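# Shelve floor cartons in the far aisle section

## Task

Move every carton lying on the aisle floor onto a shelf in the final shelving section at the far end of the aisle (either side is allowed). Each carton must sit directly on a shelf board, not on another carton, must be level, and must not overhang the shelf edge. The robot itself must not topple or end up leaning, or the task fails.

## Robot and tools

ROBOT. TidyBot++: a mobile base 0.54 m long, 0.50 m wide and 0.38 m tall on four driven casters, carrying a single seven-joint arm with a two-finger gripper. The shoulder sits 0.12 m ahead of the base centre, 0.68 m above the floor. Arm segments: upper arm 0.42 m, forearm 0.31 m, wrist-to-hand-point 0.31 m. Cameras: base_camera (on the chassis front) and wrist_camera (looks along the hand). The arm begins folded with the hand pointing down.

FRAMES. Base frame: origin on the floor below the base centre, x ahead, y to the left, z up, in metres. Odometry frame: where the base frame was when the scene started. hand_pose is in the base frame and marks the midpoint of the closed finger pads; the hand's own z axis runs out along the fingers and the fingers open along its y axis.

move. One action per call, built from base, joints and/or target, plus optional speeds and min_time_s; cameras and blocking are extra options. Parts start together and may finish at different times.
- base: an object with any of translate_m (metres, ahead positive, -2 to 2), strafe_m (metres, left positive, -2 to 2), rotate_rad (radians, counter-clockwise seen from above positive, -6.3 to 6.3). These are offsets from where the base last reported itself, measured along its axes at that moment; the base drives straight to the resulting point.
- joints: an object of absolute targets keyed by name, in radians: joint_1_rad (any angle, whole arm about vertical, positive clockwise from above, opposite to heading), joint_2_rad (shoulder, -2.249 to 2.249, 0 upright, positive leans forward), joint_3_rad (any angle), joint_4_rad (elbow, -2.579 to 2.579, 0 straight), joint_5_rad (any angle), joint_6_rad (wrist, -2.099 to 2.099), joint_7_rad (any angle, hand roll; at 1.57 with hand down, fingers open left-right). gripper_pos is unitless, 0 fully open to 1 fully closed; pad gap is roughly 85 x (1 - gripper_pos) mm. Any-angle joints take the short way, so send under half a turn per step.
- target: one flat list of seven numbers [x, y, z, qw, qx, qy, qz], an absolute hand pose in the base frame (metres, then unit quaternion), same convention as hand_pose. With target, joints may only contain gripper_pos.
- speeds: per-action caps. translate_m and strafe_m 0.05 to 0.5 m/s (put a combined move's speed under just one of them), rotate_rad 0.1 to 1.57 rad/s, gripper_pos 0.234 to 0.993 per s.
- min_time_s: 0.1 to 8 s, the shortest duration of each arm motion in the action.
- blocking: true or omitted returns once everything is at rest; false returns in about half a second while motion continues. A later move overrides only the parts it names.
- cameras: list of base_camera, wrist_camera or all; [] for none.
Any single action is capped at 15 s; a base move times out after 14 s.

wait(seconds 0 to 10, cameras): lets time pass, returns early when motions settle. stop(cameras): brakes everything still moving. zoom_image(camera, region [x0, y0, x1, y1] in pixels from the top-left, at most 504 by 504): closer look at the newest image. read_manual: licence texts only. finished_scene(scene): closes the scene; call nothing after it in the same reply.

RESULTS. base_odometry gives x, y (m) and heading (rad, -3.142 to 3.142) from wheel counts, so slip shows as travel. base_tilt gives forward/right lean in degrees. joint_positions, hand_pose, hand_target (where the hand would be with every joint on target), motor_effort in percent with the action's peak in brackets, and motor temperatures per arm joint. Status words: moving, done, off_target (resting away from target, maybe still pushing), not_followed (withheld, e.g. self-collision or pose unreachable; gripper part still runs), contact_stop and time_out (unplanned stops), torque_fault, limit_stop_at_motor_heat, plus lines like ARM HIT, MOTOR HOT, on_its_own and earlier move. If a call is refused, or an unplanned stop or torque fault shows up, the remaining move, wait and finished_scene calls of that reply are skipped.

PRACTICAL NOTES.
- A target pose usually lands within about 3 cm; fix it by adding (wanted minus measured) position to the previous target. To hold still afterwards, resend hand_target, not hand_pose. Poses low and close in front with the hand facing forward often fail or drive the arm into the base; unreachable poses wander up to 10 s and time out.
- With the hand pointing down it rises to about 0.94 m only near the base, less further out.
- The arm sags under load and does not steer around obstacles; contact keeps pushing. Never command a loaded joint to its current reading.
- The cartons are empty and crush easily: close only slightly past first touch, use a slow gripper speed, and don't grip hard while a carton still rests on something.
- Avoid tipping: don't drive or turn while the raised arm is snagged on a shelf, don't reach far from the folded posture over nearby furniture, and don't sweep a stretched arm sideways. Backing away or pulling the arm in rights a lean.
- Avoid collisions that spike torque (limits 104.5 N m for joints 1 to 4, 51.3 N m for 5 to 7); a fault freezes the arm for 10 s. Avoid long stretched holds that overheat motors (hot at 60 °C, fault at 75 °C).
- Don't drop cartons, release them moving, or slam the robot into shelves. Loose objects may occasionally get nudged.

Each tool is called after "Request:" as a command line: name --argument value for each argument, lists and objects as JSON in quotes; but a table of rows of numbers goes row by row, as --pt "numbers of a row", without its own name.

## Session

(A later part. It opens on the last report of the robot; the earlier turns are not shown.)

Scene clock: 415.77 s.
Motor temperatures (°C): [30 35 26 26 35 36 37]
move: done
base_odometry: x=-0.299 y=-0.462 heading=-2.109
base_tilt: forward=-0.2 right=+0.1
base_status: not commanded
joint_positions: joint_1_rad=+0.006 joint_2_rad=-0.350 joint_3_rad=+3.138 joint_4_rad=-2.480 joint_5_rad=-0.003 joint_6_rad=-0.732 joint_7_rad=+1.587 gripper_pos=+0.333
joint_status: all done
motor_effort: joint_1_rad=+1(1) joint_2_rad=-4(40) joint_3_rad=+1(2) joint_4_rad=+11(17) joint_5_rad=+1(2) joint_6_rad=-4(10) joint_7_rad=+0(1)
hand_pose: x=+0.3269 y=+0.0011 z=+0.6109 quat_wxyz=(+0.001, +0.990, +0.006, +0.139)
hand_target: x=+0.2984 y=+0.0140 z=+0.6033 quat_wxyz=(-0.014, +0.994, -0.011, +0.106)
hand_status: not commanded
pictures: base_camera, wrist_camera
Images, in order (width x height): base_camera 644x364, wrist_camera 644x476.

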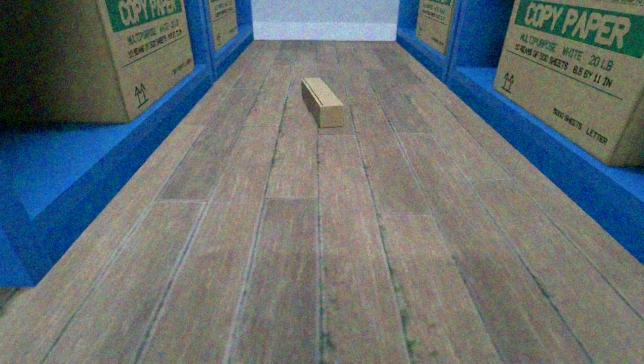

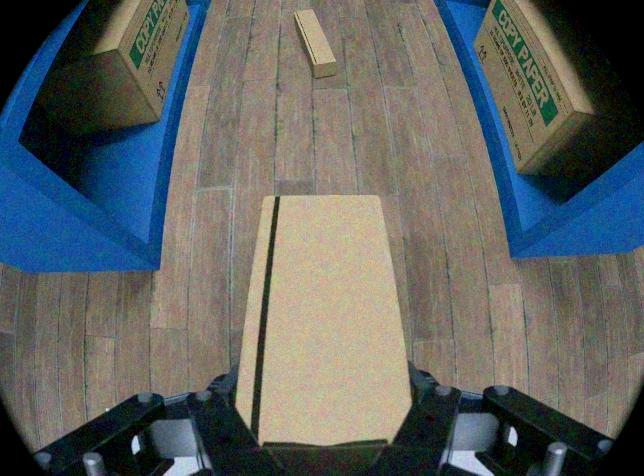

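Request:
move --base '{"strafe_m": -0.045, "translate_m": 0.3}' --cameras '["base_camera"]'

Request:
move --base '{"translate_m": 0.44}' --speeds '{"translate_m": 0.4}' --cameras '["all"]'

Scene clock: 425.20 s.
move: done
base_odometry: x=-0.492 y=-0.697 heading=-2.109
base_tilt: forward=-0.2 right=+0.1
base_status: done
joint_positions: joint_1_rad=+0.006 joint_2_rad=-0.357 joint_3_rad=+3.138 joint_4_rad=-2.480 joint_5_rad=-0.003 joint_6_rad=-0.732 joint_7_rad=+1.587 gripper_pos=+0.333
joint_status: not commanded
motor_effort: joint_1_rad=+0(1) joint_2_rad=-2(6) joint_3_rad=+1(2) joint_4_rad=+12(13) joint_5_rad=+1(1) joint_6_rad=-2(4) joint_7_rad=+0(1)
hand_pose: x=+0.3274 y=+0.0011 z=+0.6125 quat_wxyz=(+0.001, +0.990, +0.006, +0.143)
hand_target: x=+0.2984 y=+0.0140 z=+0.6033 quat_wxyz=(-0.014, +0.994, -0.011, +0.106)
hand_status: not commanded
Images, in order (width x height): base_camera 644x364.

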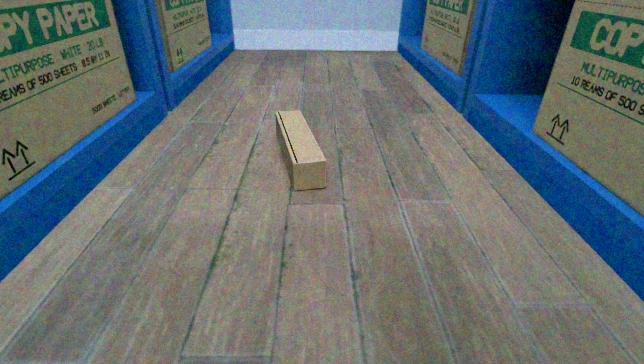

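Scene clock: 427.37 s.
move: done
base_odometry: x=-0.717 y=-1.075 heading=-2.109
base_tilt: forward=-0.2 right=+0.1
base_status: done
joint_positions: joint_1_rad=+0.006 joint_2_rad=-0.360 joint_3_rad=+3.138 joint_4_rad=-2.480 joint_5_rad=-0.003 joint_6_rad=-0.732 joint_7_rad=+1.587 gripper_pos=+0.333
joint_status: not commanded
motor_effort: joint_1_rad=+0(1) joint_2_rad=-3(4) joint_3_rad=+1(2) joint_4_rad=+12(13) joint_5_rad=+1(2) joint_6_rad=-3(4) joint_7_rad=+0(1)
hand_pose: x=+0.3276 y=+0.0011 z=+0.6131 quat_wxyz=(+0.001, +0.990, +0.006, +0.144)
hand_target: x=+0.2984 y=+0.0140 z=+0.6033 quat_wxyz=(-0.014, +0.994, -0.011, +0.106)
hand_status: not commanded
pictures: base_camera, wrist_camera
Images, in order (width x height): base_camera 644x364, wrist_camera 644x476.

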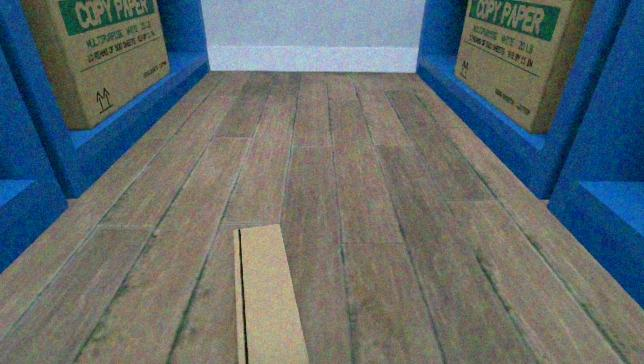

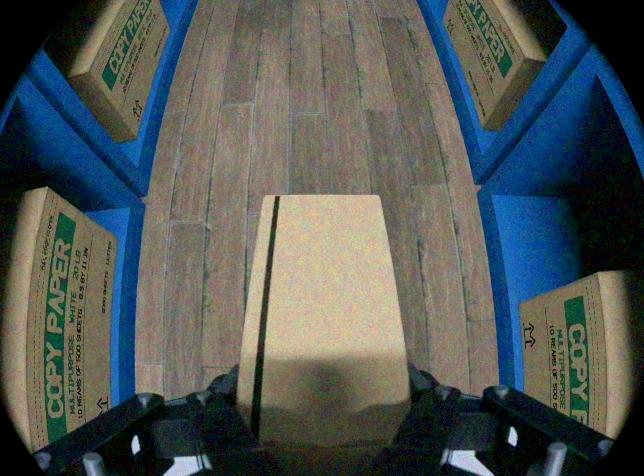

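Request:
move --joints '{"joint_6_rad": -1.12}' --cameras '[]'

Request:
move --joints '{"joint_1_rad": 3.13}' --cameras '["all"]'

Scene clock: 445.67 s.
move: off_target
base_odometry: x=-0.717 y=-1.075 heading=-2.109
base_tilt: forward=-0.2 right=+0.1
base_status: not commanded
joint_positions: joint_1_rad=+0.006 joint_2_rad=-0.360 joint_3_rad=+3.138 joint_4_rad=-2.447 joint_5_rad=-0.003 joint_6_rad=-0.970 joint_7_rad=+1.587 gripper_pos=+0.333
joint_status: joint_6_rad off_target (ended at -0.970, target -1.120)
motor_effort: joint_1_rad=+0(1) joint_2_rad=-2(3) joint_3_rad=+0(1) joint_4_rad=+4(12) joint_5_rad=-1(1) joint_6_rad=-14(16) joint_7_rad=+0(1)
hand_pose: x=+0.2704 y=+0.0015 z=+0.6102 quat_wxyz=(+0.000, +0.999, +0.006, +0.042)
hand_target: x=+0.1994 y=+0.0142 z=+0.5980 quat_wxyz=(-0.013, +0.998, -0.009, -0.053)
hand_status: not commanded

Scene clock: 449.60 s.
move: done
base_odometry: x=-0.717 y=-1.075 heading=-2.109
base_tilt: forward=-0.2 right=+0.1
base_status: not commanded
joint_positions: joint_1_rad=+3.103 joint_2_rad=-0.360 joint_3_rad=+3.138 joint_4_rad=-2.447 joint_5_rad=-0.003 joint_6_rad=-0.970 joint_7_rad=+1.587 gripper_pos=+0.333
joint_status: all done
motor_effort: joint_1_rad=+1(2) joint_2_rad=-2(3) joint_3_rad=+0(1) joint_4_rad=+5(5) joint_5_rad=-1(2) joint_6_rad=-15(16) joint_7_rad=+0(1)
hand_pose: x=-0.0322 y=-0.0083 z=+0.6102 quat_wxyz=(+0.042, +0.028, -0.999, +0.001)
hand_target: x=+0.0388 y=-0.0151 z=+0.5980 quat_wxyz=(-0.054, -0.003, -0.998, +0.013)
hand_status: not commanded
pictures: base_camera, wrist_camera
Images, in order (width x height): base_camera 644x364, wrist_camera 644x476.

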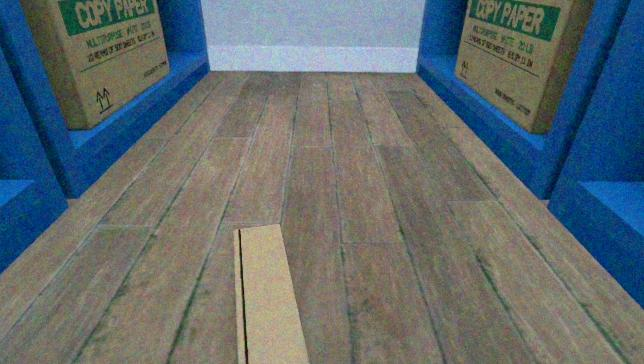

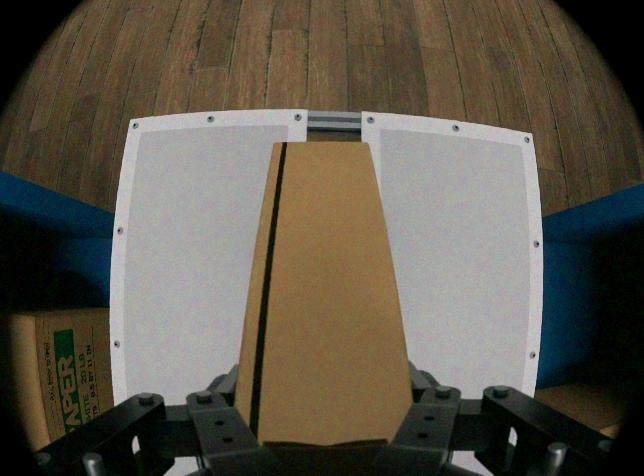

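Request:
move --joints '{"joint_6_rad": -0.75, "joint_4_rad": -2.5}' --cameras '["wrist_camera"]'

Scene clock: 459.27 s.
move: done
base_odometry: x=-0.717 y=-1.075 heading=-2.109
base_tilt: forward=-0.2 right=+0.1
base_status: not commanded
joint_positions: joint_1_rad=+3.103 joint_2_rad=-0.360 joint_3_rad=+3.137 joint_4_rad=-2.509 joint_5_rad=-0.009 joint_6_rad=-0.793 joint_7_rad=+1.587 gripper_pos=+0.333
joint_status: all done
motor_effort: joint_1_rad=+1(1) joint_2_rad=-2(3) joint_3_rad=+1(2) joint_4_rad=+15(17) joint_5_rad=+2(2) joint_6_rad=+2(14) joint_7_rad=+0(1)
hand_pose: x=-0.0574 y=-0.0108 z=+0.5987 quat_wxyz=(+0.100, +0.027, -0.995, +0.004)
hand_target: x=-0.0754 y=-0.0162 z=+0.6070 quat_wxyz=(+0.131, -0.005, -0.991, +0.015)
hand_status: not commanded
Images, in order (width x height): wrist_camera 644x476.

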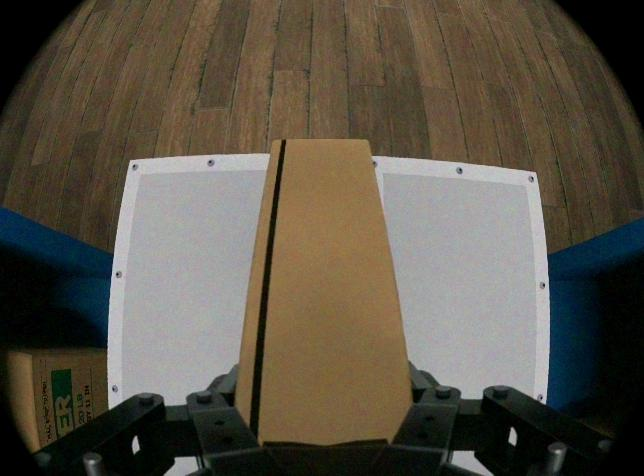

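Request:
move --joints '{"joint_2_rad": 1.23, "joint_4_rad": -1.925, "joint_6_rad": 0.82}' --min_time_s 2 --cameras '["wrist_camera"]'

Request:
move --joints '{"joint_2_rad": 1.7, "joint_4_rad": -1.453, "joint_6_rad": 0.83}' --min_time_s 1.5 --cameras '["wrist_camera"]'

Scene clock: 473.33 s.
move: done
base_odometry: x=-0.717 y=-1.075 heading=-2.109
base_tilt: forward=-0.2 right=+0.1
base_status: not commanded
joint_positions: joint_1_rad=+3.103 joint_2_rad=+1.199 joint_3_rad=+3.137 joint_4_rad=-1.945 joint_5_rad=-0.009 joint_6_rad=+0.760 joint_7_rad=+1.587 gripper_pos=+0.333
joint_status: all done
motor_effort: joint_1_rad=+0(1) joint_2_rad=-34(37) joint_3_rad=+0(2) joint_4_rad=+5(16) joint_5_rad=+1(2) joint_6_rad=+6(9) joint_7_rad=+0(1)
hand_pose: x=-0.4858 y=-0.0254 z=+0.2943 quat_wxyz=(+0.370, +0.021, -0.929, +0.005)
hand_target: x=-0.4977 y=-0.0125 z=+0.2929 quat_wxyz=(+0.392, -0.023, -0.920, +0.009)
hand_status: not commanded
Images, in order (width x height): wrist_camera 644x476.

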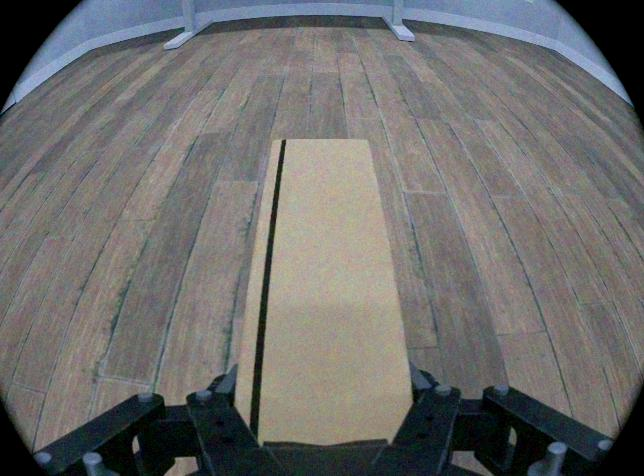

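Scene clock: 475.13 s.
move: done
base_odometry: x=-0.717 y=-1.075 heading=-2.109
base_tilt: forward=-0.2 right=+0.1
base_status: not commanded
joint_positions: joint_1_rad=+3.104 joint_2_rad=+1.665 joint_3_rad=+3.136 joint_4_rad=-1.469 joint_5_rad=-0.010 joint_6_rad=+0.779 joint_7_rad=+1.587 gripper_pos=+0.333
joint_status: all done
motor_effort: joint_1_rad=+0(1) joint_2_rad=-37(39) joint_3_rad=+1(1) joint_4_rad=+5(6) joint_5_rad=+1(3) joint_6_rad=+7(13) joint_7_rad=-1(1)
hand_pose: x=-0.5221 y=-0.0257 z=+0.1081 quat_wxyz=(+0.383, +0.019, -0.923, +0.004)
hand_target: x=-0.5217 y=-0.0108 z=+0.1008 quat_wxyz=(+0.398, -0.029, -0.917, +0.008)
hand_status: not commanded
ARM HIT: the arm struck its own base or body hard.
Images, in order (width x height): wrist_camera 644x476.

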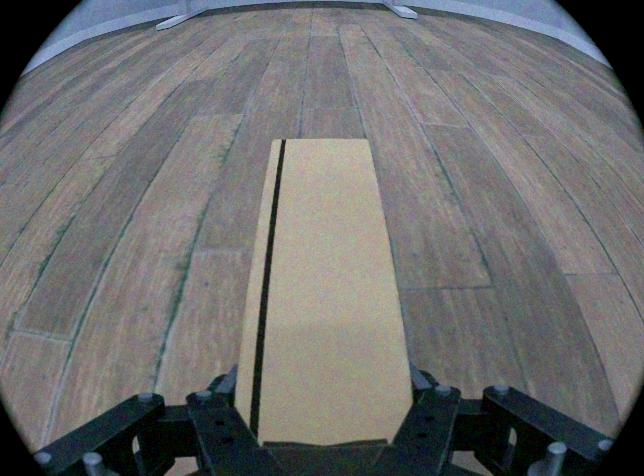

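Request:
move --joints '{"joint_2_rad": 1.3, "joint_4_rad": -1.7, "joint_6_rad": 0.7}' --min_time_s 1.5

Request:
move --joints '{"joint_2_rad": 1.45, "joint_4_rad": -1.37, "joint_6_rad": 0.49}' --min_time_s 1.5

Request:
move --joints '{"joint_2_rad": 1.75, "joint_4_rad": -1.03, "joint_6_rad": 0.43}' --min_time_s 2 --cameras '["wrist_camera"]'

Scene clock: 490.43 s.
move: done
base_odometry: x=-0.717 y=-1.075 heading=-2.109
base_tilt: forward=-0.2 right=+0.1
base_status: not commanded
joint_positions: joint_1_rad=+3.105 joint_2_rad=+1.352 joint_3_rad=+3.136 joint_4_rad=-1.689 joint_5_rad=-0.011 joint_6_rad=+0.743 joint_7_rad=+1.587 gripper_pos=+0.333
joint_status: all done
motor_effort: joint_1_rad=+0(1) joint_2_rad=-38(39) joint_3_rad=+0(1) joint_4_rad=+7(7) joint_5_rad=+1(2) joint_6_rad=+8(9) joint_7_rad=-1(1)
hand_pose: x=-0.5552 y=-0.0265 z=+0.2533 quat_wxyz=(+0.409, +0.018, -0.912, +0.005)
hand_target: x=-0.5626 y=-0.0144 z=+0.2760 quat_wxyz=(+0.408, -0.025, -0.913, +0.012)
hand_status: not commanded
pictures: none

Scene clock: 492.23 s.
move: done
base_odometry: x=-0.717 y=-1.075 heading=-2.109
base_tilt: forward=-0.2 right=+0.1
base_status: not commanded
joint_positions: joint_1_rad=+3.105 joint_2_rad=+1.413 joint_3_rad=+3.136 joint_4_rad=-1.393 joint_5_rad=-0.011 joint_6_rad=+0.536 joint_7_rad=+1.587 gripper_pos=+0.333
joint_status: all done
motor_effort: joint_1_rad=-1(1) joint_2_rad=-42(43) joint_3_rad=+0(1) joint_4_rad=+10(11) joint_5_rad=+1(2) joint_6_rad=+8(9) joint_7_rad=+0(1)
hand_pose: x=-0.6376 y=-0.0299 z=+0.2507 quat_wxyz=(+0.422, +0.018, -0.906, +0.006)
hand_target: x=-0.6236 y=-0.0167 z=+0.2203 quat_wxyz=(+0.394, -0.028, -0.918, +0.016)
hand_status: not commanded
pictures: none

Scene clock: 494.80 s.
move: done
base_odometry: x=-0.717 y=-1.075 heading=-2.109
base_tilt: forward=-0.2 right=+0.1
base_status: not commanded
joint_positions: joint_1_rad=+3.105 joint_2_rad=+1.716 joint_3_rad=+3.136 joint_4_rad=-1.053 joint_5_rad=-0.011 joint_6_rad=+0.473 joint_7_rad=+1.587 gripper_pos=+0.333
joint_status: all done
motor_effort: joint_1_rad=+0(1) joint_2_rad=-42(44) joint_3_rad=+1(1) joint_4_rad=+11(12) joint_5_rad=+1(2) joint_6_rad=+7(9) joint_7_rad=+0(1)
hand_pose: x=-0.6446 y=-0.0299 z=+0.1221 quat_wxyz=(+0.411, +0.017, -0.912, +0.006)
hand_target: x=-0.6275 y=-0.0151 z=+0.0943 quat_wxyz=(+0.385, -0.031, -0.922, +0.015)
hand_status: not commanded
Images, in order (width x height): wrist_camera 644x476.

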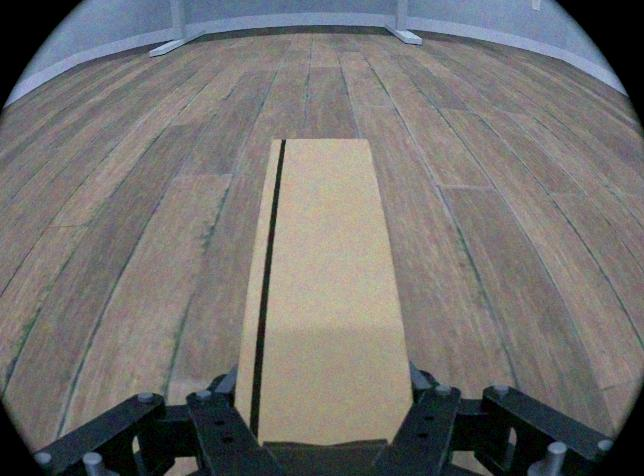

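Request:
move --joints '{"joint_2_rad": 1.89, "joint_4_rad": -0.89, "joint_6_rad": 0.37}' --min_time_s 1.5 --cameras '["wrist_camera"]'

Scene clock: 506.40 s.
move: done
base_odometry: x=-0.717 y=-1.075 heading=-2.109
base_tilt: forward=-0.2 right=+0.1
base_status: not commanded
joint_positions: joint_1_rad=+3.105 joint_2_rad=+1.853 joint_3_rad=+3.136 joint_4_rad=-0.914 joint_5_rad=-0.011 joint_6_rad=+0.414 joint_7_rad=+1.587 gripper_pos=+0.333
joint_status: all done
motor_effort: joint_1_rad=+1(1) joint_2_rad=-42(43) joint_3_rad=+1(1) joint_4_rad=+10(12) joint_5_rad=+2(2) joint_6_rad=+6(9) joint_7_rad=-1(1)
hand_pose: x=-0.6207 y=-0.0289 z=+0.0529 quat_wxyz=(+0.384, +0.017, -0.923, +0.006)
hand_target: x=-0.5996 y=-0.0144 z=+0.0244 quat_wxyz=(+0.357, -0.032, -0.933, +0.014)
hand_status: not commanded
Images, in order (width x height): wrist_camera 644x476.

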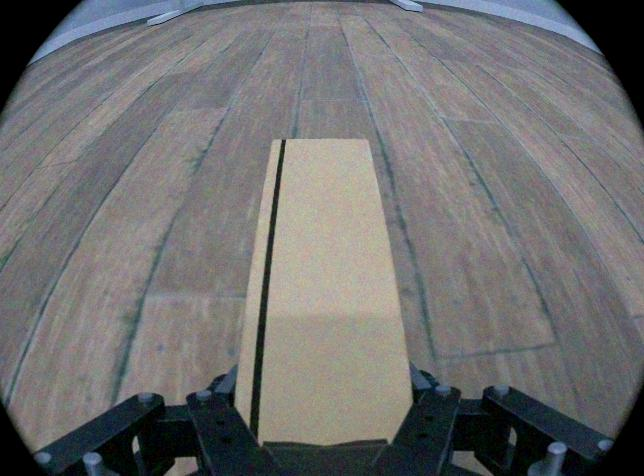

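Request:
move --joints '{"joint_2_rad": 1.915, "joint_4_rad": -0.865}' --cameras '[]'

Request:
move --joints '{"joint_2_rad": 1.93, "joint_4_rad": -0.85}' --cameras '["wrist_camera"]'

Scene clock: 512.50 s.
move: done
base_odometry: x=-0.717 y=-1.075 heading=-2.109
base_tilt: forward=-0.2 right=+0.1
base_status: not commanded
joint_positions: joint_1_rad=+3.105 joint_2_rad=+1.878 joint_3_rad=+3.136 joint_4_rad=-0.884 joint_5_rad=-0.011 joint_6_rad=+0.412 joint_7_rad=+1.587 gripper_pos=+0.333
joint_status: all done
motor_effort: joint_1_rad=+0(1) joint_2_rad=-41(42) joint_3_rad=+0(1) joint_4_rad=+11(11) joint_5_rad=+1(2) joint_6_rad=+6(8) joint_7_rad=+0(1)
hand_pose: x=-0.6197 y=-0.0288 z=+0.0440 quat_wxyz=(+0.386, +0.017, -0.922, +0.006)
hand_target: x=-0.5962 y=-0.0140 z=+0.0144 quat_wxyz=(+0.357, -0.032, -0.933, +0.014)
hand_status: not commanded

Scene clock: 513.07 s.
move: done
base_odometry: x=-0.717 y=-1.075 heading=-2.109
base_tilt: forward=-0.2 right=+0.1
base_status: not commanded
joint_positions: joint_1_rad=+3.105 joint_2_rad=+1.890 joint_3_rad=+3.136 joint_4_rad=-0.869 joint_5_rad=-0.011 joint_6_rad=+0.412 joint_7_rad=+1.587 gripper_pos=+0.333
joint_status: all done
motor_effort: joint_1_rad=+0(1) joint_2_rad=-40(42) joint_3_rad=+1(1) joint_4_rad=+10(12) joint_5_rad=+1(2) joint_6_rad=+7(8) joint_7_rad=-1(1)
hand_pose: x=-0.6195 y=-0.0288 z=+0.0401 quat_wxyz=(+0.387, +0.017, -0.922, +0.006)
hand_target: x=-0.5940 y=-0.0139 z=+0.0085 quat_wxyz=(+0.357, -0.032, -0.933, +0.014)
hand_status: not commanded
Images, in order (width x height): wrist_camera 644x476.

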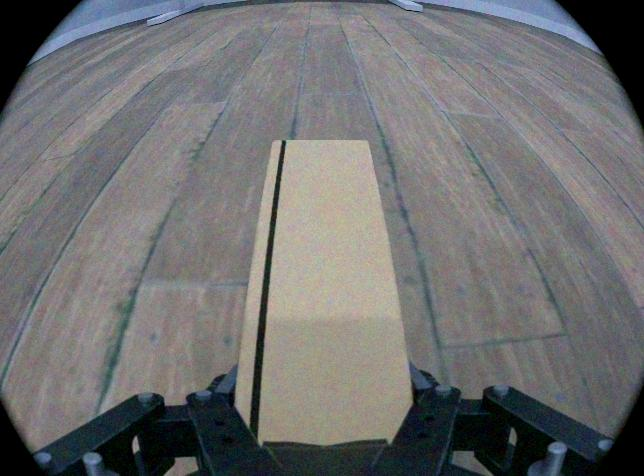

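Request:
move --joints '{"joint_2_rad": 1.94, "joint_4_rad": -0.84}' --cameras '["wrist_camera"]'

Scene clock: 517.40 s.
move: done
base_odometry: x=-0.717 y=-1.075 heading=-2.109
base_tilt: forward=-0.2 right=+0.1
base_status: not commanded
joint_positions: joint_1_rad=+3.105 joint_2_rad=+1.895 joint_3_rad=+3.136 joint_4_rad=-0.859 joint_5_rad=-0.011 joint_6_rad=+0.412 joint_7_rad=+1.587 gripper_pos=+0.333
joint_status: all done
motor_effort: joint_1_rad=+0(1) joint_2_rad=-38(40) joint_3_rad=+0(1) joint_4_rad=+10(11) joint_5_rad=+1(2) joint_6_rad=+7(7) joint_7_rad=+0(1)
hand_pose: x=-0.6212 y=-0.0288 z=+0.0396 quat_wxyz=(+0.389, +0.017, -0.921, +0.006)
hand_target: x=-0.5925 y=-0.0137 z=+0.0045 quat_wxyz=(+0.357, -0.032, -0.933, +0.014)
hand_status: not commanded
Images, in order (width x height): wrist_camera 644x476.

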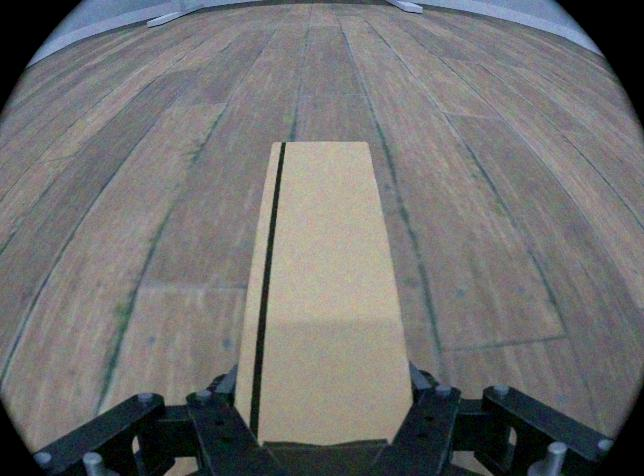

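Request:
move --joints '{"gripper_pos": 0.0}' --speeds '{"gripper_pos": 0.3}' --cameras '["wrist_camera"]'

Request:
move --joints '{"joint_2_rad": 1.35, "joint_4_rad": -1.4, "joint_6_rad": 0.35}' --min_time_s 1.5 --cameras '["wrist_camera"]'

Scene clock: 523.87 s.
move: done
base_odometry: x=-0.717 y=-1.075 heading=-2.109
base_tilt: forward=-0.2 right=+0.1
base_status: not commanded
joint_positions: joint_1_rad=+3.105 joint_2_rad=+1.899 joint_3_rad=+3.136 joint_4_rad=-0.859 joint_5_rad=-0.011 joint_6_rad=+0.412 joint_7_rad=+1.587 gripper_pos=+0.000
joint_status: all done
motor_effort: joint_1_rad=-1(1) joint_2_rad=-40(41) joint_3_rad=+0(1) joint_4_rad=+10(11) joint_5_rad=+1(2) joint_6_rad=+7(8) joint_7_rad=+0(1)
hand_pose: x=-0.6187 y=-0.0287 z=+0.0367 quat_wxyz=(+0.387, +0.017, -0.922, +0.006)
hand_target: x=-0.5925 y=-0.0137 z=+0.0045 quat_wxyz=(+0.357, -0.032, -0.933, +0.014)
hand_status: not commanded
Images, in order (width x height): wrist_camera 644x476.

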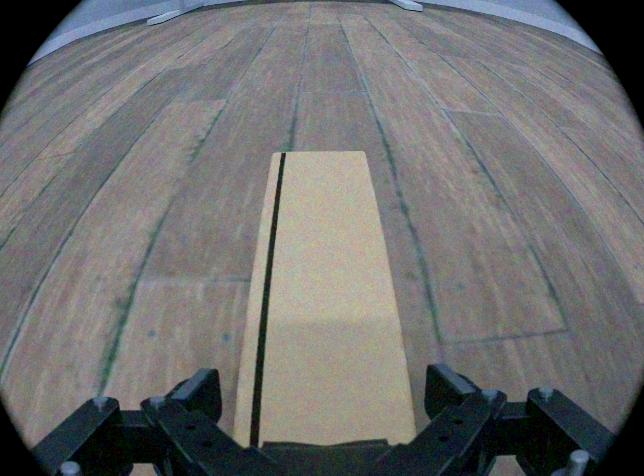

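Scene clock: 525.80 s.
move: done
base_odometry: x=-0.717 y=-1.075 heading=-2.109
base_tilt: forward=-0.2 right=+0.1
base_status: not commanded
joint_positions: joint_1_rad=+3.105 joint_2_rad=+1.396 joint_3_rad=+3.136 joint_4_rad=-1.388 joint_5_rad=-0.011 joint_6_rad=+0.392 joint_7_rad=+1.587 gripper_pos=+0.000
joint_status: all done
motor_effort: joint_1_rad=+0(1) joint_2_rad=-41(45) joint_3_rad=+0(1) joint_4_rad=+10(11) joint_5_rad=+1(2) joint_6_rad=+6(8) joint_7_rad=+0(1)
hand_pose: x=-0.6169 y=-0.0298 z=+0.2329 quat_wxyz=(+0.366, +0.018, -0.930, +0.006)
hand_target: x=-0.6215 y=-0.0191 z=+0.2542 quat_wxyz=(+0.362, -0.026, -0.932, +0.018)
hand_status: not commanded
Images, in order (width x height): wrist_camera 644x476.

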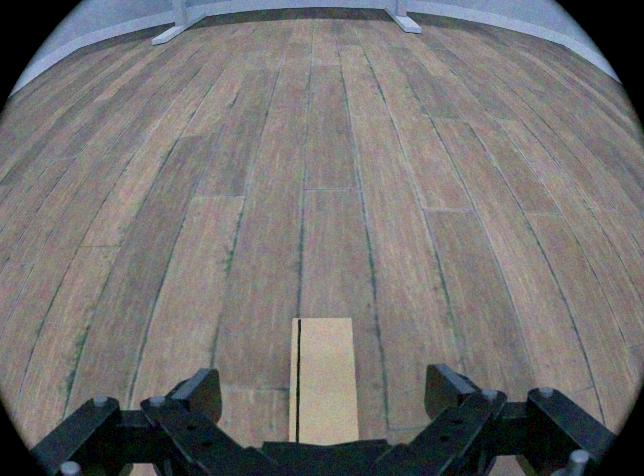

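Request:
move --joints '{"joint_2_rad": -0.372, "joint_4_rad": -2.5, "joint_6_rad": -0.4}'

Request:
move --base '{"translate_m": -0.18}' --joints '{"joint_1_rad": 0.0}' --cameras '["all"]'

Scene clock: 543.10 s.
move: done
base_odometry: x=-0.717 y=-1.075 heading=-2.109
base_tilt: forward=-0.2 right=+0.1
base_status: not commanded
joint_positions: joint_1_rad=+3.105 joint_2_rad=-0.348 joint_3_rad=+3.136 joint_4_rad=-2.488 joint_5_rad=-0.011 joint_6_rad=-0.352 joint_7_rad=+1.587 gripper_pos=+0.000
joint_status: all done
motor_effort: joint_1_rad=+0(1) joint_2_rad=-5(44) joint_3_rad=+2(2) joint_4_rad=+17(18) joint_5_rad=+1(2) joint_6_rad=+6(8) joint_7_rad=-1(1)
hand_pose: x=-0.1901 y=-0.0152 z=+0.6600 quat_wxyz=(+0.319, +0.023, -0.947, +0.007)
hand_target: x=-0.1735 y=-0.0160 z=+0.6530 quat_wxyz=(+0.302, -0.008, -0.953, +0.017)
hand_status: not commanded
pictures: none

Scene clock: 547.03 s.
move: done
base_odometry: x=-0.625 y=-0.920 heading=-2.108
base_tilt: forward=-0.2 right=+0.1
base_status: done
joint_positions: joint_1_rad=+0.027 joint_2_rad=-0.355 joint_3_rad=+3.136 joint_4_rad=-2.492 joint_5_rad=-0.011 joint_6_rad=-0.357 joint_7_rad=+1.587 gripper_pos=+0.000
joint_status: all done
motor_effort: joint_1_rad=+0(2) joint_2_rad=-5(7) joint_3_rad=+2(2) joint_4_rad=+17(18) joint_5_rad=+2(2) joint_6_rad=+6(8) joint_7_rad=+0(1)
hand_pose: x=+0.4258 y=-0.0042 z=+0.6595 quat_wxyz=(+0.003, +0.948, -0.007, +0.318)
hand_target: x=+0.4117 y=+0.0126 z=+0.6530 quat_wxyz=(-0.016, +0.953, -0.013, +0.302)
hand_status: not commanded
pictures: base_camera, wrist_camera
Images, in order (width x height): base_camera 644x364, wrist_camera 644x476.

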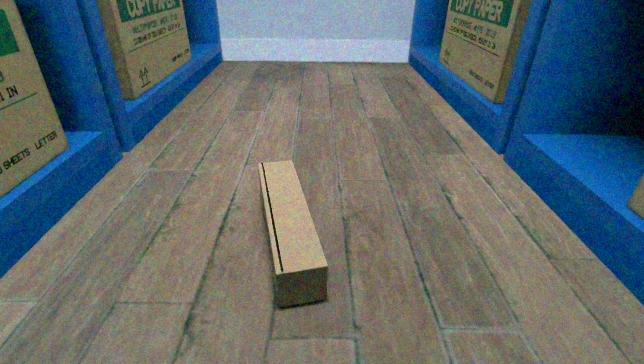

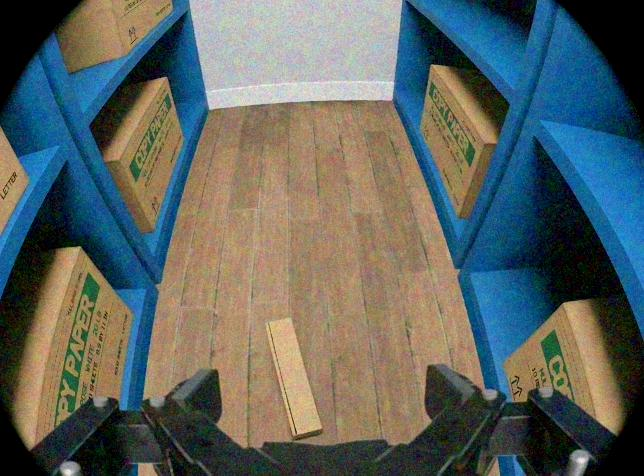

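Request:
move --base '{"strafe_m": -0.05}' --joints '{"joint_1_rad": -0.155, "joint_2_rad": 1.35, "joint_4_rad": -2.005, "joint_5_rad": 0.085, "joint_6_rad": 1.03}' --min_time_s 2 --cameras '["all"]'

Scene clock: 563.27 s.
move: done
base_odometry: x=-0.668 y=-0.894 heading=-2.109
base_tilt: forward=-0.2 right=+0.1
base_status: done
joint_positions: joint_1_rad=-0.128 joint_2_rad=+1.317 joint_3_rad=+3.135 joint_4_rad=-2.020 joint_5_rad=+0.043 joint_6_rad=+0.973 joint_7_rad=+1.587 gripper_pos=+0.000
joint_status: all done
motor_effort: joint_1_rad=+1(2) joint_2_rad=-32(35) joint_3_rad=+0(3) joint_4_rad=+2(18) joint_5_rad=+1(2) joint_6_rad=+7(8) joint_7_rad=+0(1)
hand_pose: x=+0.6766 y=+0.0882 z=+0.2577 quat_wxyz=(-0.036, +0.921, +0.084, +0.378)
hand_target: x=+0.6761 y=+0.1243 z=+0.2548 quat_wxyz=(-0.071, +0.912, +0.095, +0.392)
hand_status: not commanded
pictures: base_camera, wrist_camera
Images, in order (width x height): base_camera 644x364, wrist_camera 644x476.

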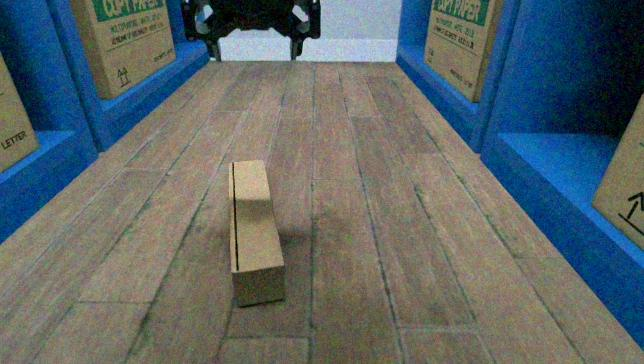

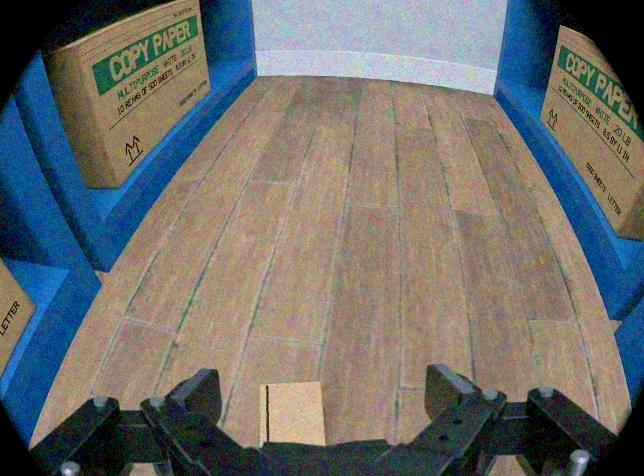

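Request:
move --joints '{"joint_1_rad": -0.21, "joint_2_rad": 1.7, "joint_4_rad": -1.655}' --min_time_s 1.5 --cameras '["all"]'

Scene clock: 575.63 s.
move: done
base_odometry: x=-0.668 y=-0.894 heading=-2.109
base_tilt: forward=-0.2 right=+0.1
base_status: not commanded
joint_positions: joint_1_rad=-0.184 joint_2_rad=+1.669 joint_3_rad=+3.135 joint_4_rad=-1.668 joint_5_rad=+0.044 joint_6_rad=+0.977 joint_7_rad=+1.587 gripper_pos=+0.000
joint_status: all done
motor_effort: joint_1_rad=+0(2) joint_2_rad=-33(36) joint_3_rad=+0(1) joint_4_rad=+2(3) joint_5_rad=+1(2) joint_6_rad=+7(8) joint_7_rad=+0(1)
hand_pose: x=+0.6832 y=+0.1215 z=+0.1116 quat_wxyz=(-0.047, +0.918, +0.109, +0.378)
hand_target: x=+0.6756 y=+0.1551 z=+0.1084 quat_wxyz=(-0.080, +0.910, +0.116, +0.391)
hand_status: not commanded
pictures: base_camera, wrist_camera
Images, in order (width x height): base_camera 644x364, wrist_camera 644x476.

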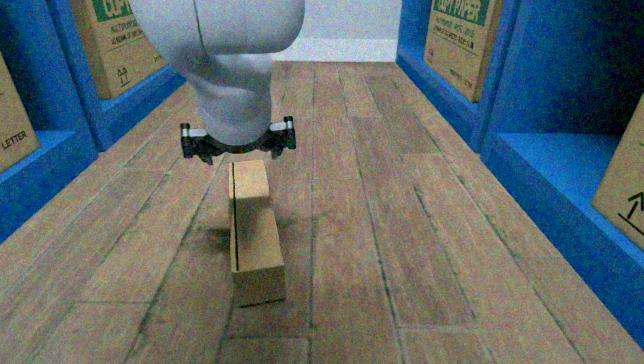

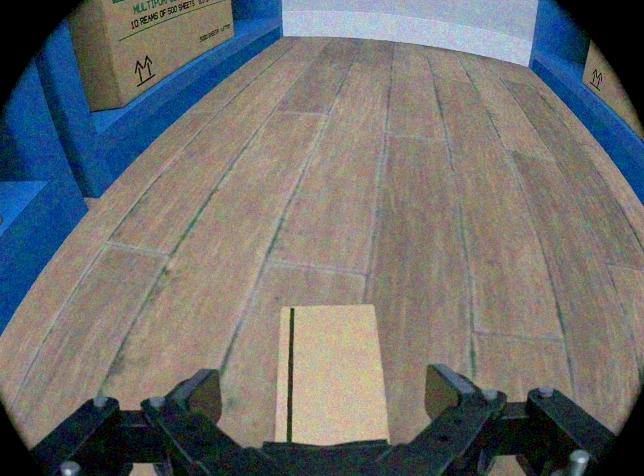

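Request:
move --joints '{"joint_2_rad": 1.87, "joint_4_rad": -1.485}' --min_time_s 1.5 --cameras '["wrist_camera"]'

Request:
move --joints '{"gripper_pos": 0.28}' --speeds '{"gripper_pos": 0.234}' --cameras '["wrist_camera"]'

Scene clock: 584.67 s.
move: done
base_odometry: x=-0.668 y=-0.894 heading=-2.109
base_tilt: forward=-0.2 right=+0.1
base_status: not commanded
joint_positions: joint_1_rad=-0.184 joint_2_rad=+1.835 joint_3_rad=+3.135 joint_4_rad=-1.498 joint_5_rad=+0.044 joint_6_rad=+0.977 joint_7_rad=+1.587 gripper_pos=+0.000
joint_status: all done
motor_effort: joint_1_rad=+0(1) joint_2_rad=-32(34) joint_3_rad=+1(1) joint_4_rad=+2(3) joint_5_rad=+1(2) joint_6_rad=+7(8) joint_7_rad=+0(1)
hand_pose: x=+0.6729 y=+0.1193 z=+0.0437 quat_wxyz=(-0.047, +0.917, +0.108, +0.380)
hand_target: x=+0.6611 y=+0.1509 z=+0.0385 quat_wxyz=(-0.079, +0.910, +0.114, +0.391)
hand_status: not commanded
Images, in order (width x height): wrist_camera 644x476.

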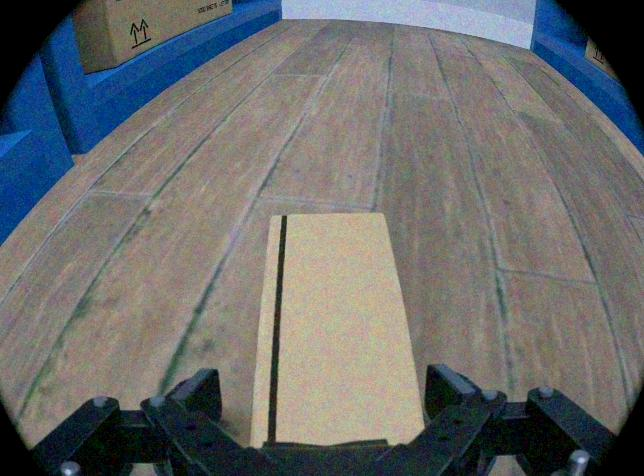

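Scene clock: 586.47 s.
move: done
base_odometry: x=-0.668 y=-0.894 heading=-2.109
base_tilt: forward=-0.2 right=+0.1
base_status: not commanded
joint_positions: joint_1_rad=-0.184 joint_2_rad=+1.835 joint_3_rad=+3.135 joint_4_rad=-1.498 joint_5_rad=+0.044 joint_6_rad=+0.977 joint_7_rad=+1.587 gripper_pos=+0.280
joint_status: all done
motor_effort: joint_1_rad=+0(1) joint_2_rad=-32(33) joint_3_rad=+0(1) joint_4_rad=+2(2) joint_5_rad=+1(2) joint_6_rad=+7(8) joint_7_rad=+0(1)
hand_pose: x=+0.6729 y=+0.1193 z=+0.0437 quat_wxyz=(-0.047, +0.917, +0.108, +0.380)
hand_target: x=+0.6611 y=+0.1509 z=+0.0385 quat_wxyz=(-0.079, +0.910, +0.114, +0.391)
hand_status: not commanded
Images, in order (width x height): wrist_camera 644x476.

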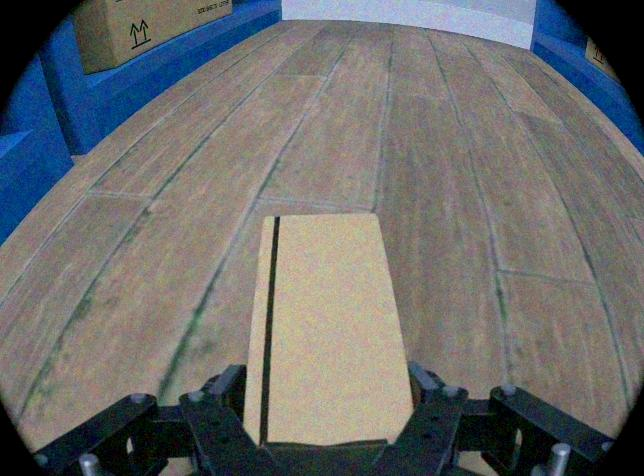

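Request:
move --joints '{"gripper_pos": 0.31}' --speeds '{"gripper_pos": 0.234}' --cameras '["wrist_camera"]'

Request:
move --joints '{"gripper_pos": 0.34}' --speeds '{"gripper_pos": 0.234}' --cameras '["wrist_camera"]'

Scene clock: 592.37 s.
move: done
base_odometry: x=-0.668 y=-0.894 heading=-2.109
base_tilt: forward=-0.2 right=+0.1
base_status: not commanded
joint_positions: joint_1_rad=-0.184 joint_2_rad=+1.835 joint_3_rad=+3.135 joint_4_rad=-1.498 joint_5_rad=+0.044 joint_6_rad=+0.977 joint_7_rad=+1.587 gripper_pos=+0.311
joint_status: all done
motor_effort: joint_1_rad=+0(1) joint_2_rad=-33(33) joint_3_rad=+0(1) joint_4_rad=+2(2) joint_5_rad=+1(2) joint_6_rad=+7(7) joint_7_rad=+0(1)
hand_pose: x=+0.6729 y=+0.1193 z=+0.0437 quat_wxyz=(-0.047, +0.917, +0.108, +0.380)
hand_target: x=+0.6611 y=+0.1509 z=+0.0385 quat_wxyz=(-0.079, +0.910, +0.114, +0.391)
hand_status: not commanded
Images, in order (width x height): wrist_camera 644x476.

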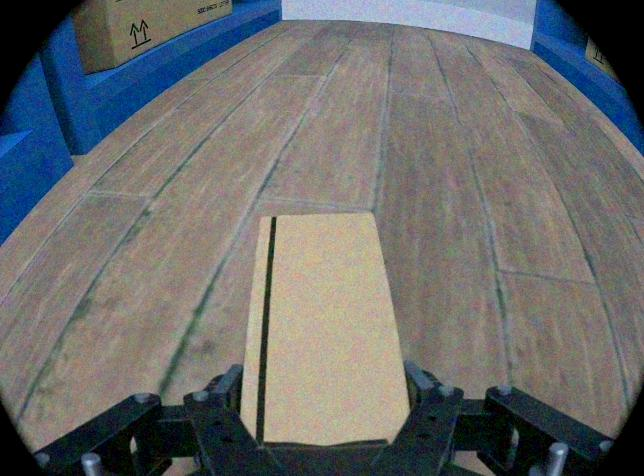

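Scene clock: 593.30 s.
move: done
base_odometry: x=-0.668 y=-0.894 heading=-2.109
base_tilt: forward=-0.2 right=+0.1
base_status: not commanded
joint_positions: joint_1_rad=-0.184 joint_2_rad=+1.835 joint_3_rad=+3.135 joint_4_rad=-1.498 joint_5_rad=+0.044 joint_6_rad=+0.978 joint_7_rad=+1.587 gripper_pos=+0.337
joint_status: all done
motor_effort: joint_1_rad=+0(1) joint_2_rad=-33(33) joint_3_rad=+0(1) joint_4_rad=+2(3) joint_5_rad=+1(2) joint_6_rad=+6(8) joint_7_rad=+0(1)
hand_pose: x=+0.6731 y=+0.1194 z=+0.0438 quat_wxyz=(-0.047, +0.917, +0.108, +0.381)
hand_target: x=+0.6611 y=+0.1509 z=+0.0385 quat_wxyz=(-0.079, +0.910, +0.114, +0.391)
hand_status: not commanded
Images, in order (width x height): wrist_camera 644x476.

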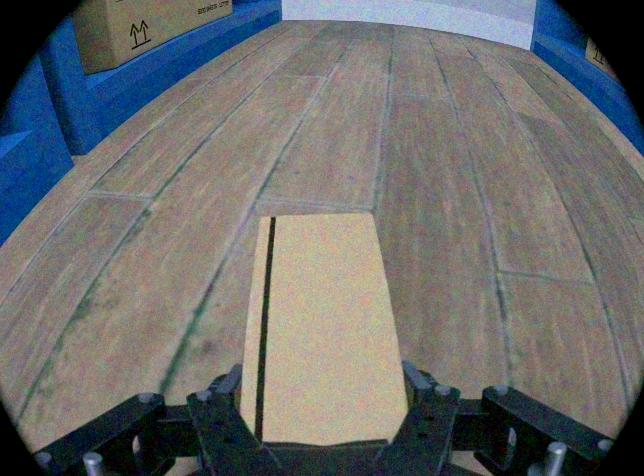

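Request:
move --joints '{"joint_2_rad": 1.6, "joint_4_rad": -1.72}' --min_time_s 1 --cameras '["wrist_camera"]'

Request:
move --joints '{"joint_1_rad": 0.0, "joint_2_rad": -0.39, "joint_4_rad": -2.5, "joint_5_rad": 0.0, "joint_6_rad": -0.36}' --min_time_s 2.5 --cameras '["all"]'

Scene clock: 620.57 s.
move: done
base_odometry: x=-0.668 y=-0.894 heading=-2.109
base_tilt: forward=-0.2 right=+0.1
base_status: not commanded
joint_positions: joint_1_rad=-0.184 joint_2_rad=+1.641 joint_3_rad=+3.135 joint_4_rad=-1.708 joint_5_rad=+0.044 joint_6_rad=+0.983 joint_7_rad=+1.587 gripper_pos=+0.337
joint_status: all done
motor_effort: joint_1_rad=+0(1) joint_2_rad=-33(36) joint_3_rad=+0(1) joint_4_rad=+2(3) joint_5_rad=+1(2) joint_6_rad=+8(9) joint_7_rad=+0(1)
hand_pose: x=+0.6796 y=+0.1210 z=+0.1231 quat_wxyz=(-0.047, +0.919, +0.109, +0.376)
hand_target: x=+0.6964 y=+0.1599 z=+0.1562 quat_wxyz=(-0.082, +0.903, +0.116, +0.406)
hand_status: not commanded
Images, in order (width x height): wrist_camera 644x476.

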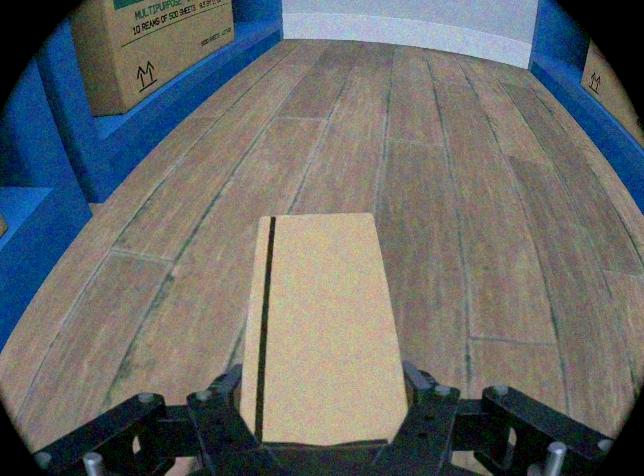

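Scene clock: 623.70 s.
move: done
base_odometry: x=-0.668 y=-0.894 heading=-2.109
base_tilt: forward=-0.2 right=+0.1
base_status: not commanded
joint_positions: joint_1_rad=-0.028 joint_2_rad=-0.365 joint_3_rad=+3.135 joint_4_rad=-2.490 joint_5_rad=+0.041 joint_6_rad=-0.311 joint_7_rad=+1.587 gripper_pos=+0.337
joint_status: all done
motor_effort: joint_1_rad=+0(2) joint_2_rad=-4(37) joint_3_rad=+2(2) joint_4_rad=+17(18) joint_5_rad=+1(2) joint_6_rad=+7(9) joint_7_rad=+0(1)
hand_pose: x=+0.4377 y=+0.0082 z=+0.6722 quat_wxyz=(+0.011, +0.938, +0.040, +0.345)
hand_target: x=+0.4221 y=+0.0078 z=+0.6657 quat_wxyz=(-0.002, +0.944, +0.003, +0.329)
hand_status: not commanded
pictures: base_camera, wrist_camera
Images, in order (width x height): base_camera 644x364, wrist_camera 644x476.

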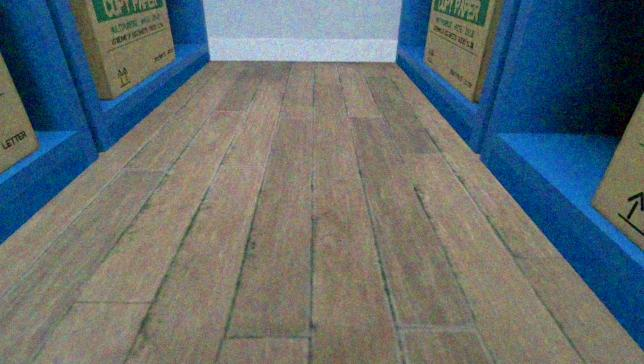

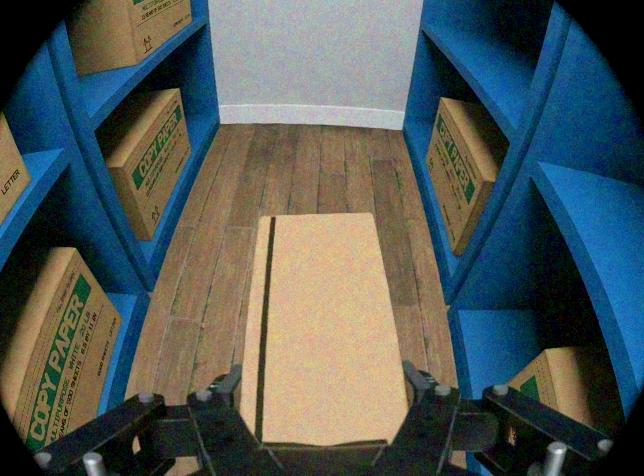

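Request:
move --base '{"translate_m": 1.0, "strafe_m": 0.02}' --cameras '["all"]'

Scene clock: 632.13 s.
move: done
base_odometry: x=-1.163 y=-1.763 heading=-2.109
base_tilt: forward=-0.2 right=+0.1
base_status: done
joint_positions: joint_1_rad=-0.027 joint_2_rad=-0.372 joint_3_rad=+3.135 joint_4_rad=-2.494 joint_5_rad=+0.041 joint_6_rad=-0.319 joint_7_rad=+1.587 gripper_pos=+0.337
joint_status: not commanded
motor_effort: joint_1_rad=+0(1) joint_2_rad=-4(6) joint_3_rad=+1(2) joint_4_rad=+17(18) joint_5_rad=+1(2) joint_6_rad=+6(8) joint_7_rad=-1(1)
hand_pose: x=+0.4345 y=+0.0080 z=+0.6713 quat_wxyz=(+0.011, +0.938, +0.040, +0.343)
hand_target: x=+0.4221 y=+0.0078 z=+0.6657 quat_wxyz=(-0.002, +0.944, +0.003, +0.329)
hand_status: not commanded
pictures: base_camera, wrist_camera
Images, in order (width x height): base_camera 644x364, wrist_camera 644x476.

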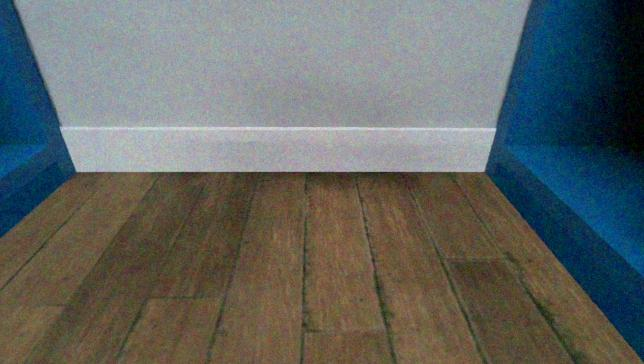

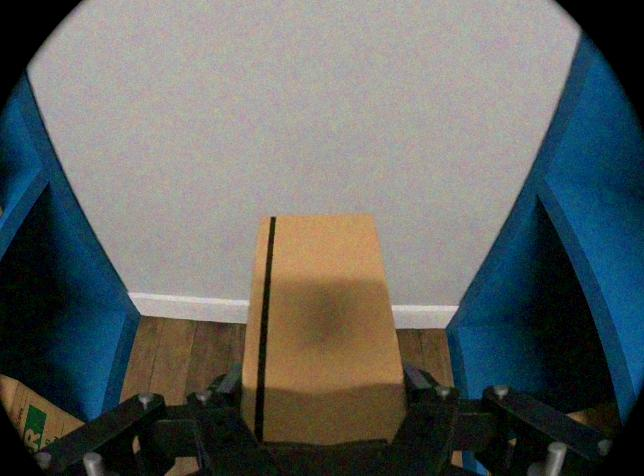

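Request:
move --joints '{"joint_1_rad": 0.9}' --cameras '["wrist_camera"]'

Scene clock: 655.27 s.
move: done
base_odometry: x=-1.163 y=-1.763 heading=-2.109
base_tilt: forward=-0.2 right=+0.1
base_status: not commanded
joint_positions: joint_1_rad=+0.874 joint_2_rad=-0.372 joint_3_rad=+3.135 joint_4_rad=-2.494 joint_5_rad=+0.041 joint_6_rad=-0.319 joint_7_rad=+1.587 gripper_pos=+0.337
joint_status: all done
motor_effort: joint_1_rad=+1(2) joint_2_rad=-4(5) joint_3_rad=+2(2) joint_4_rad=+17(18) joint_5_rad=+1(2) joint_6_rad=+6(8) joint_7_rad=+0(1)
hand_pose: x=+0.3212 y=-0.2424 z=+0.6713 quat_wxyz=(+0.159, +0.862, -0.373, +0.304)
hand_target: x=+0.3136 y=-0.2326 z=+0.6657 quat_wxyz=(+0.141, +0.851, -0.408, +0.298)
hand_status: not commanded
Images, in order (width x height): wrist_camera 644x476.

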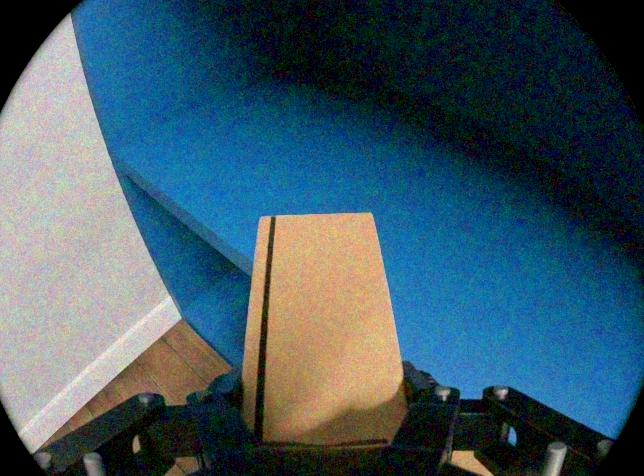

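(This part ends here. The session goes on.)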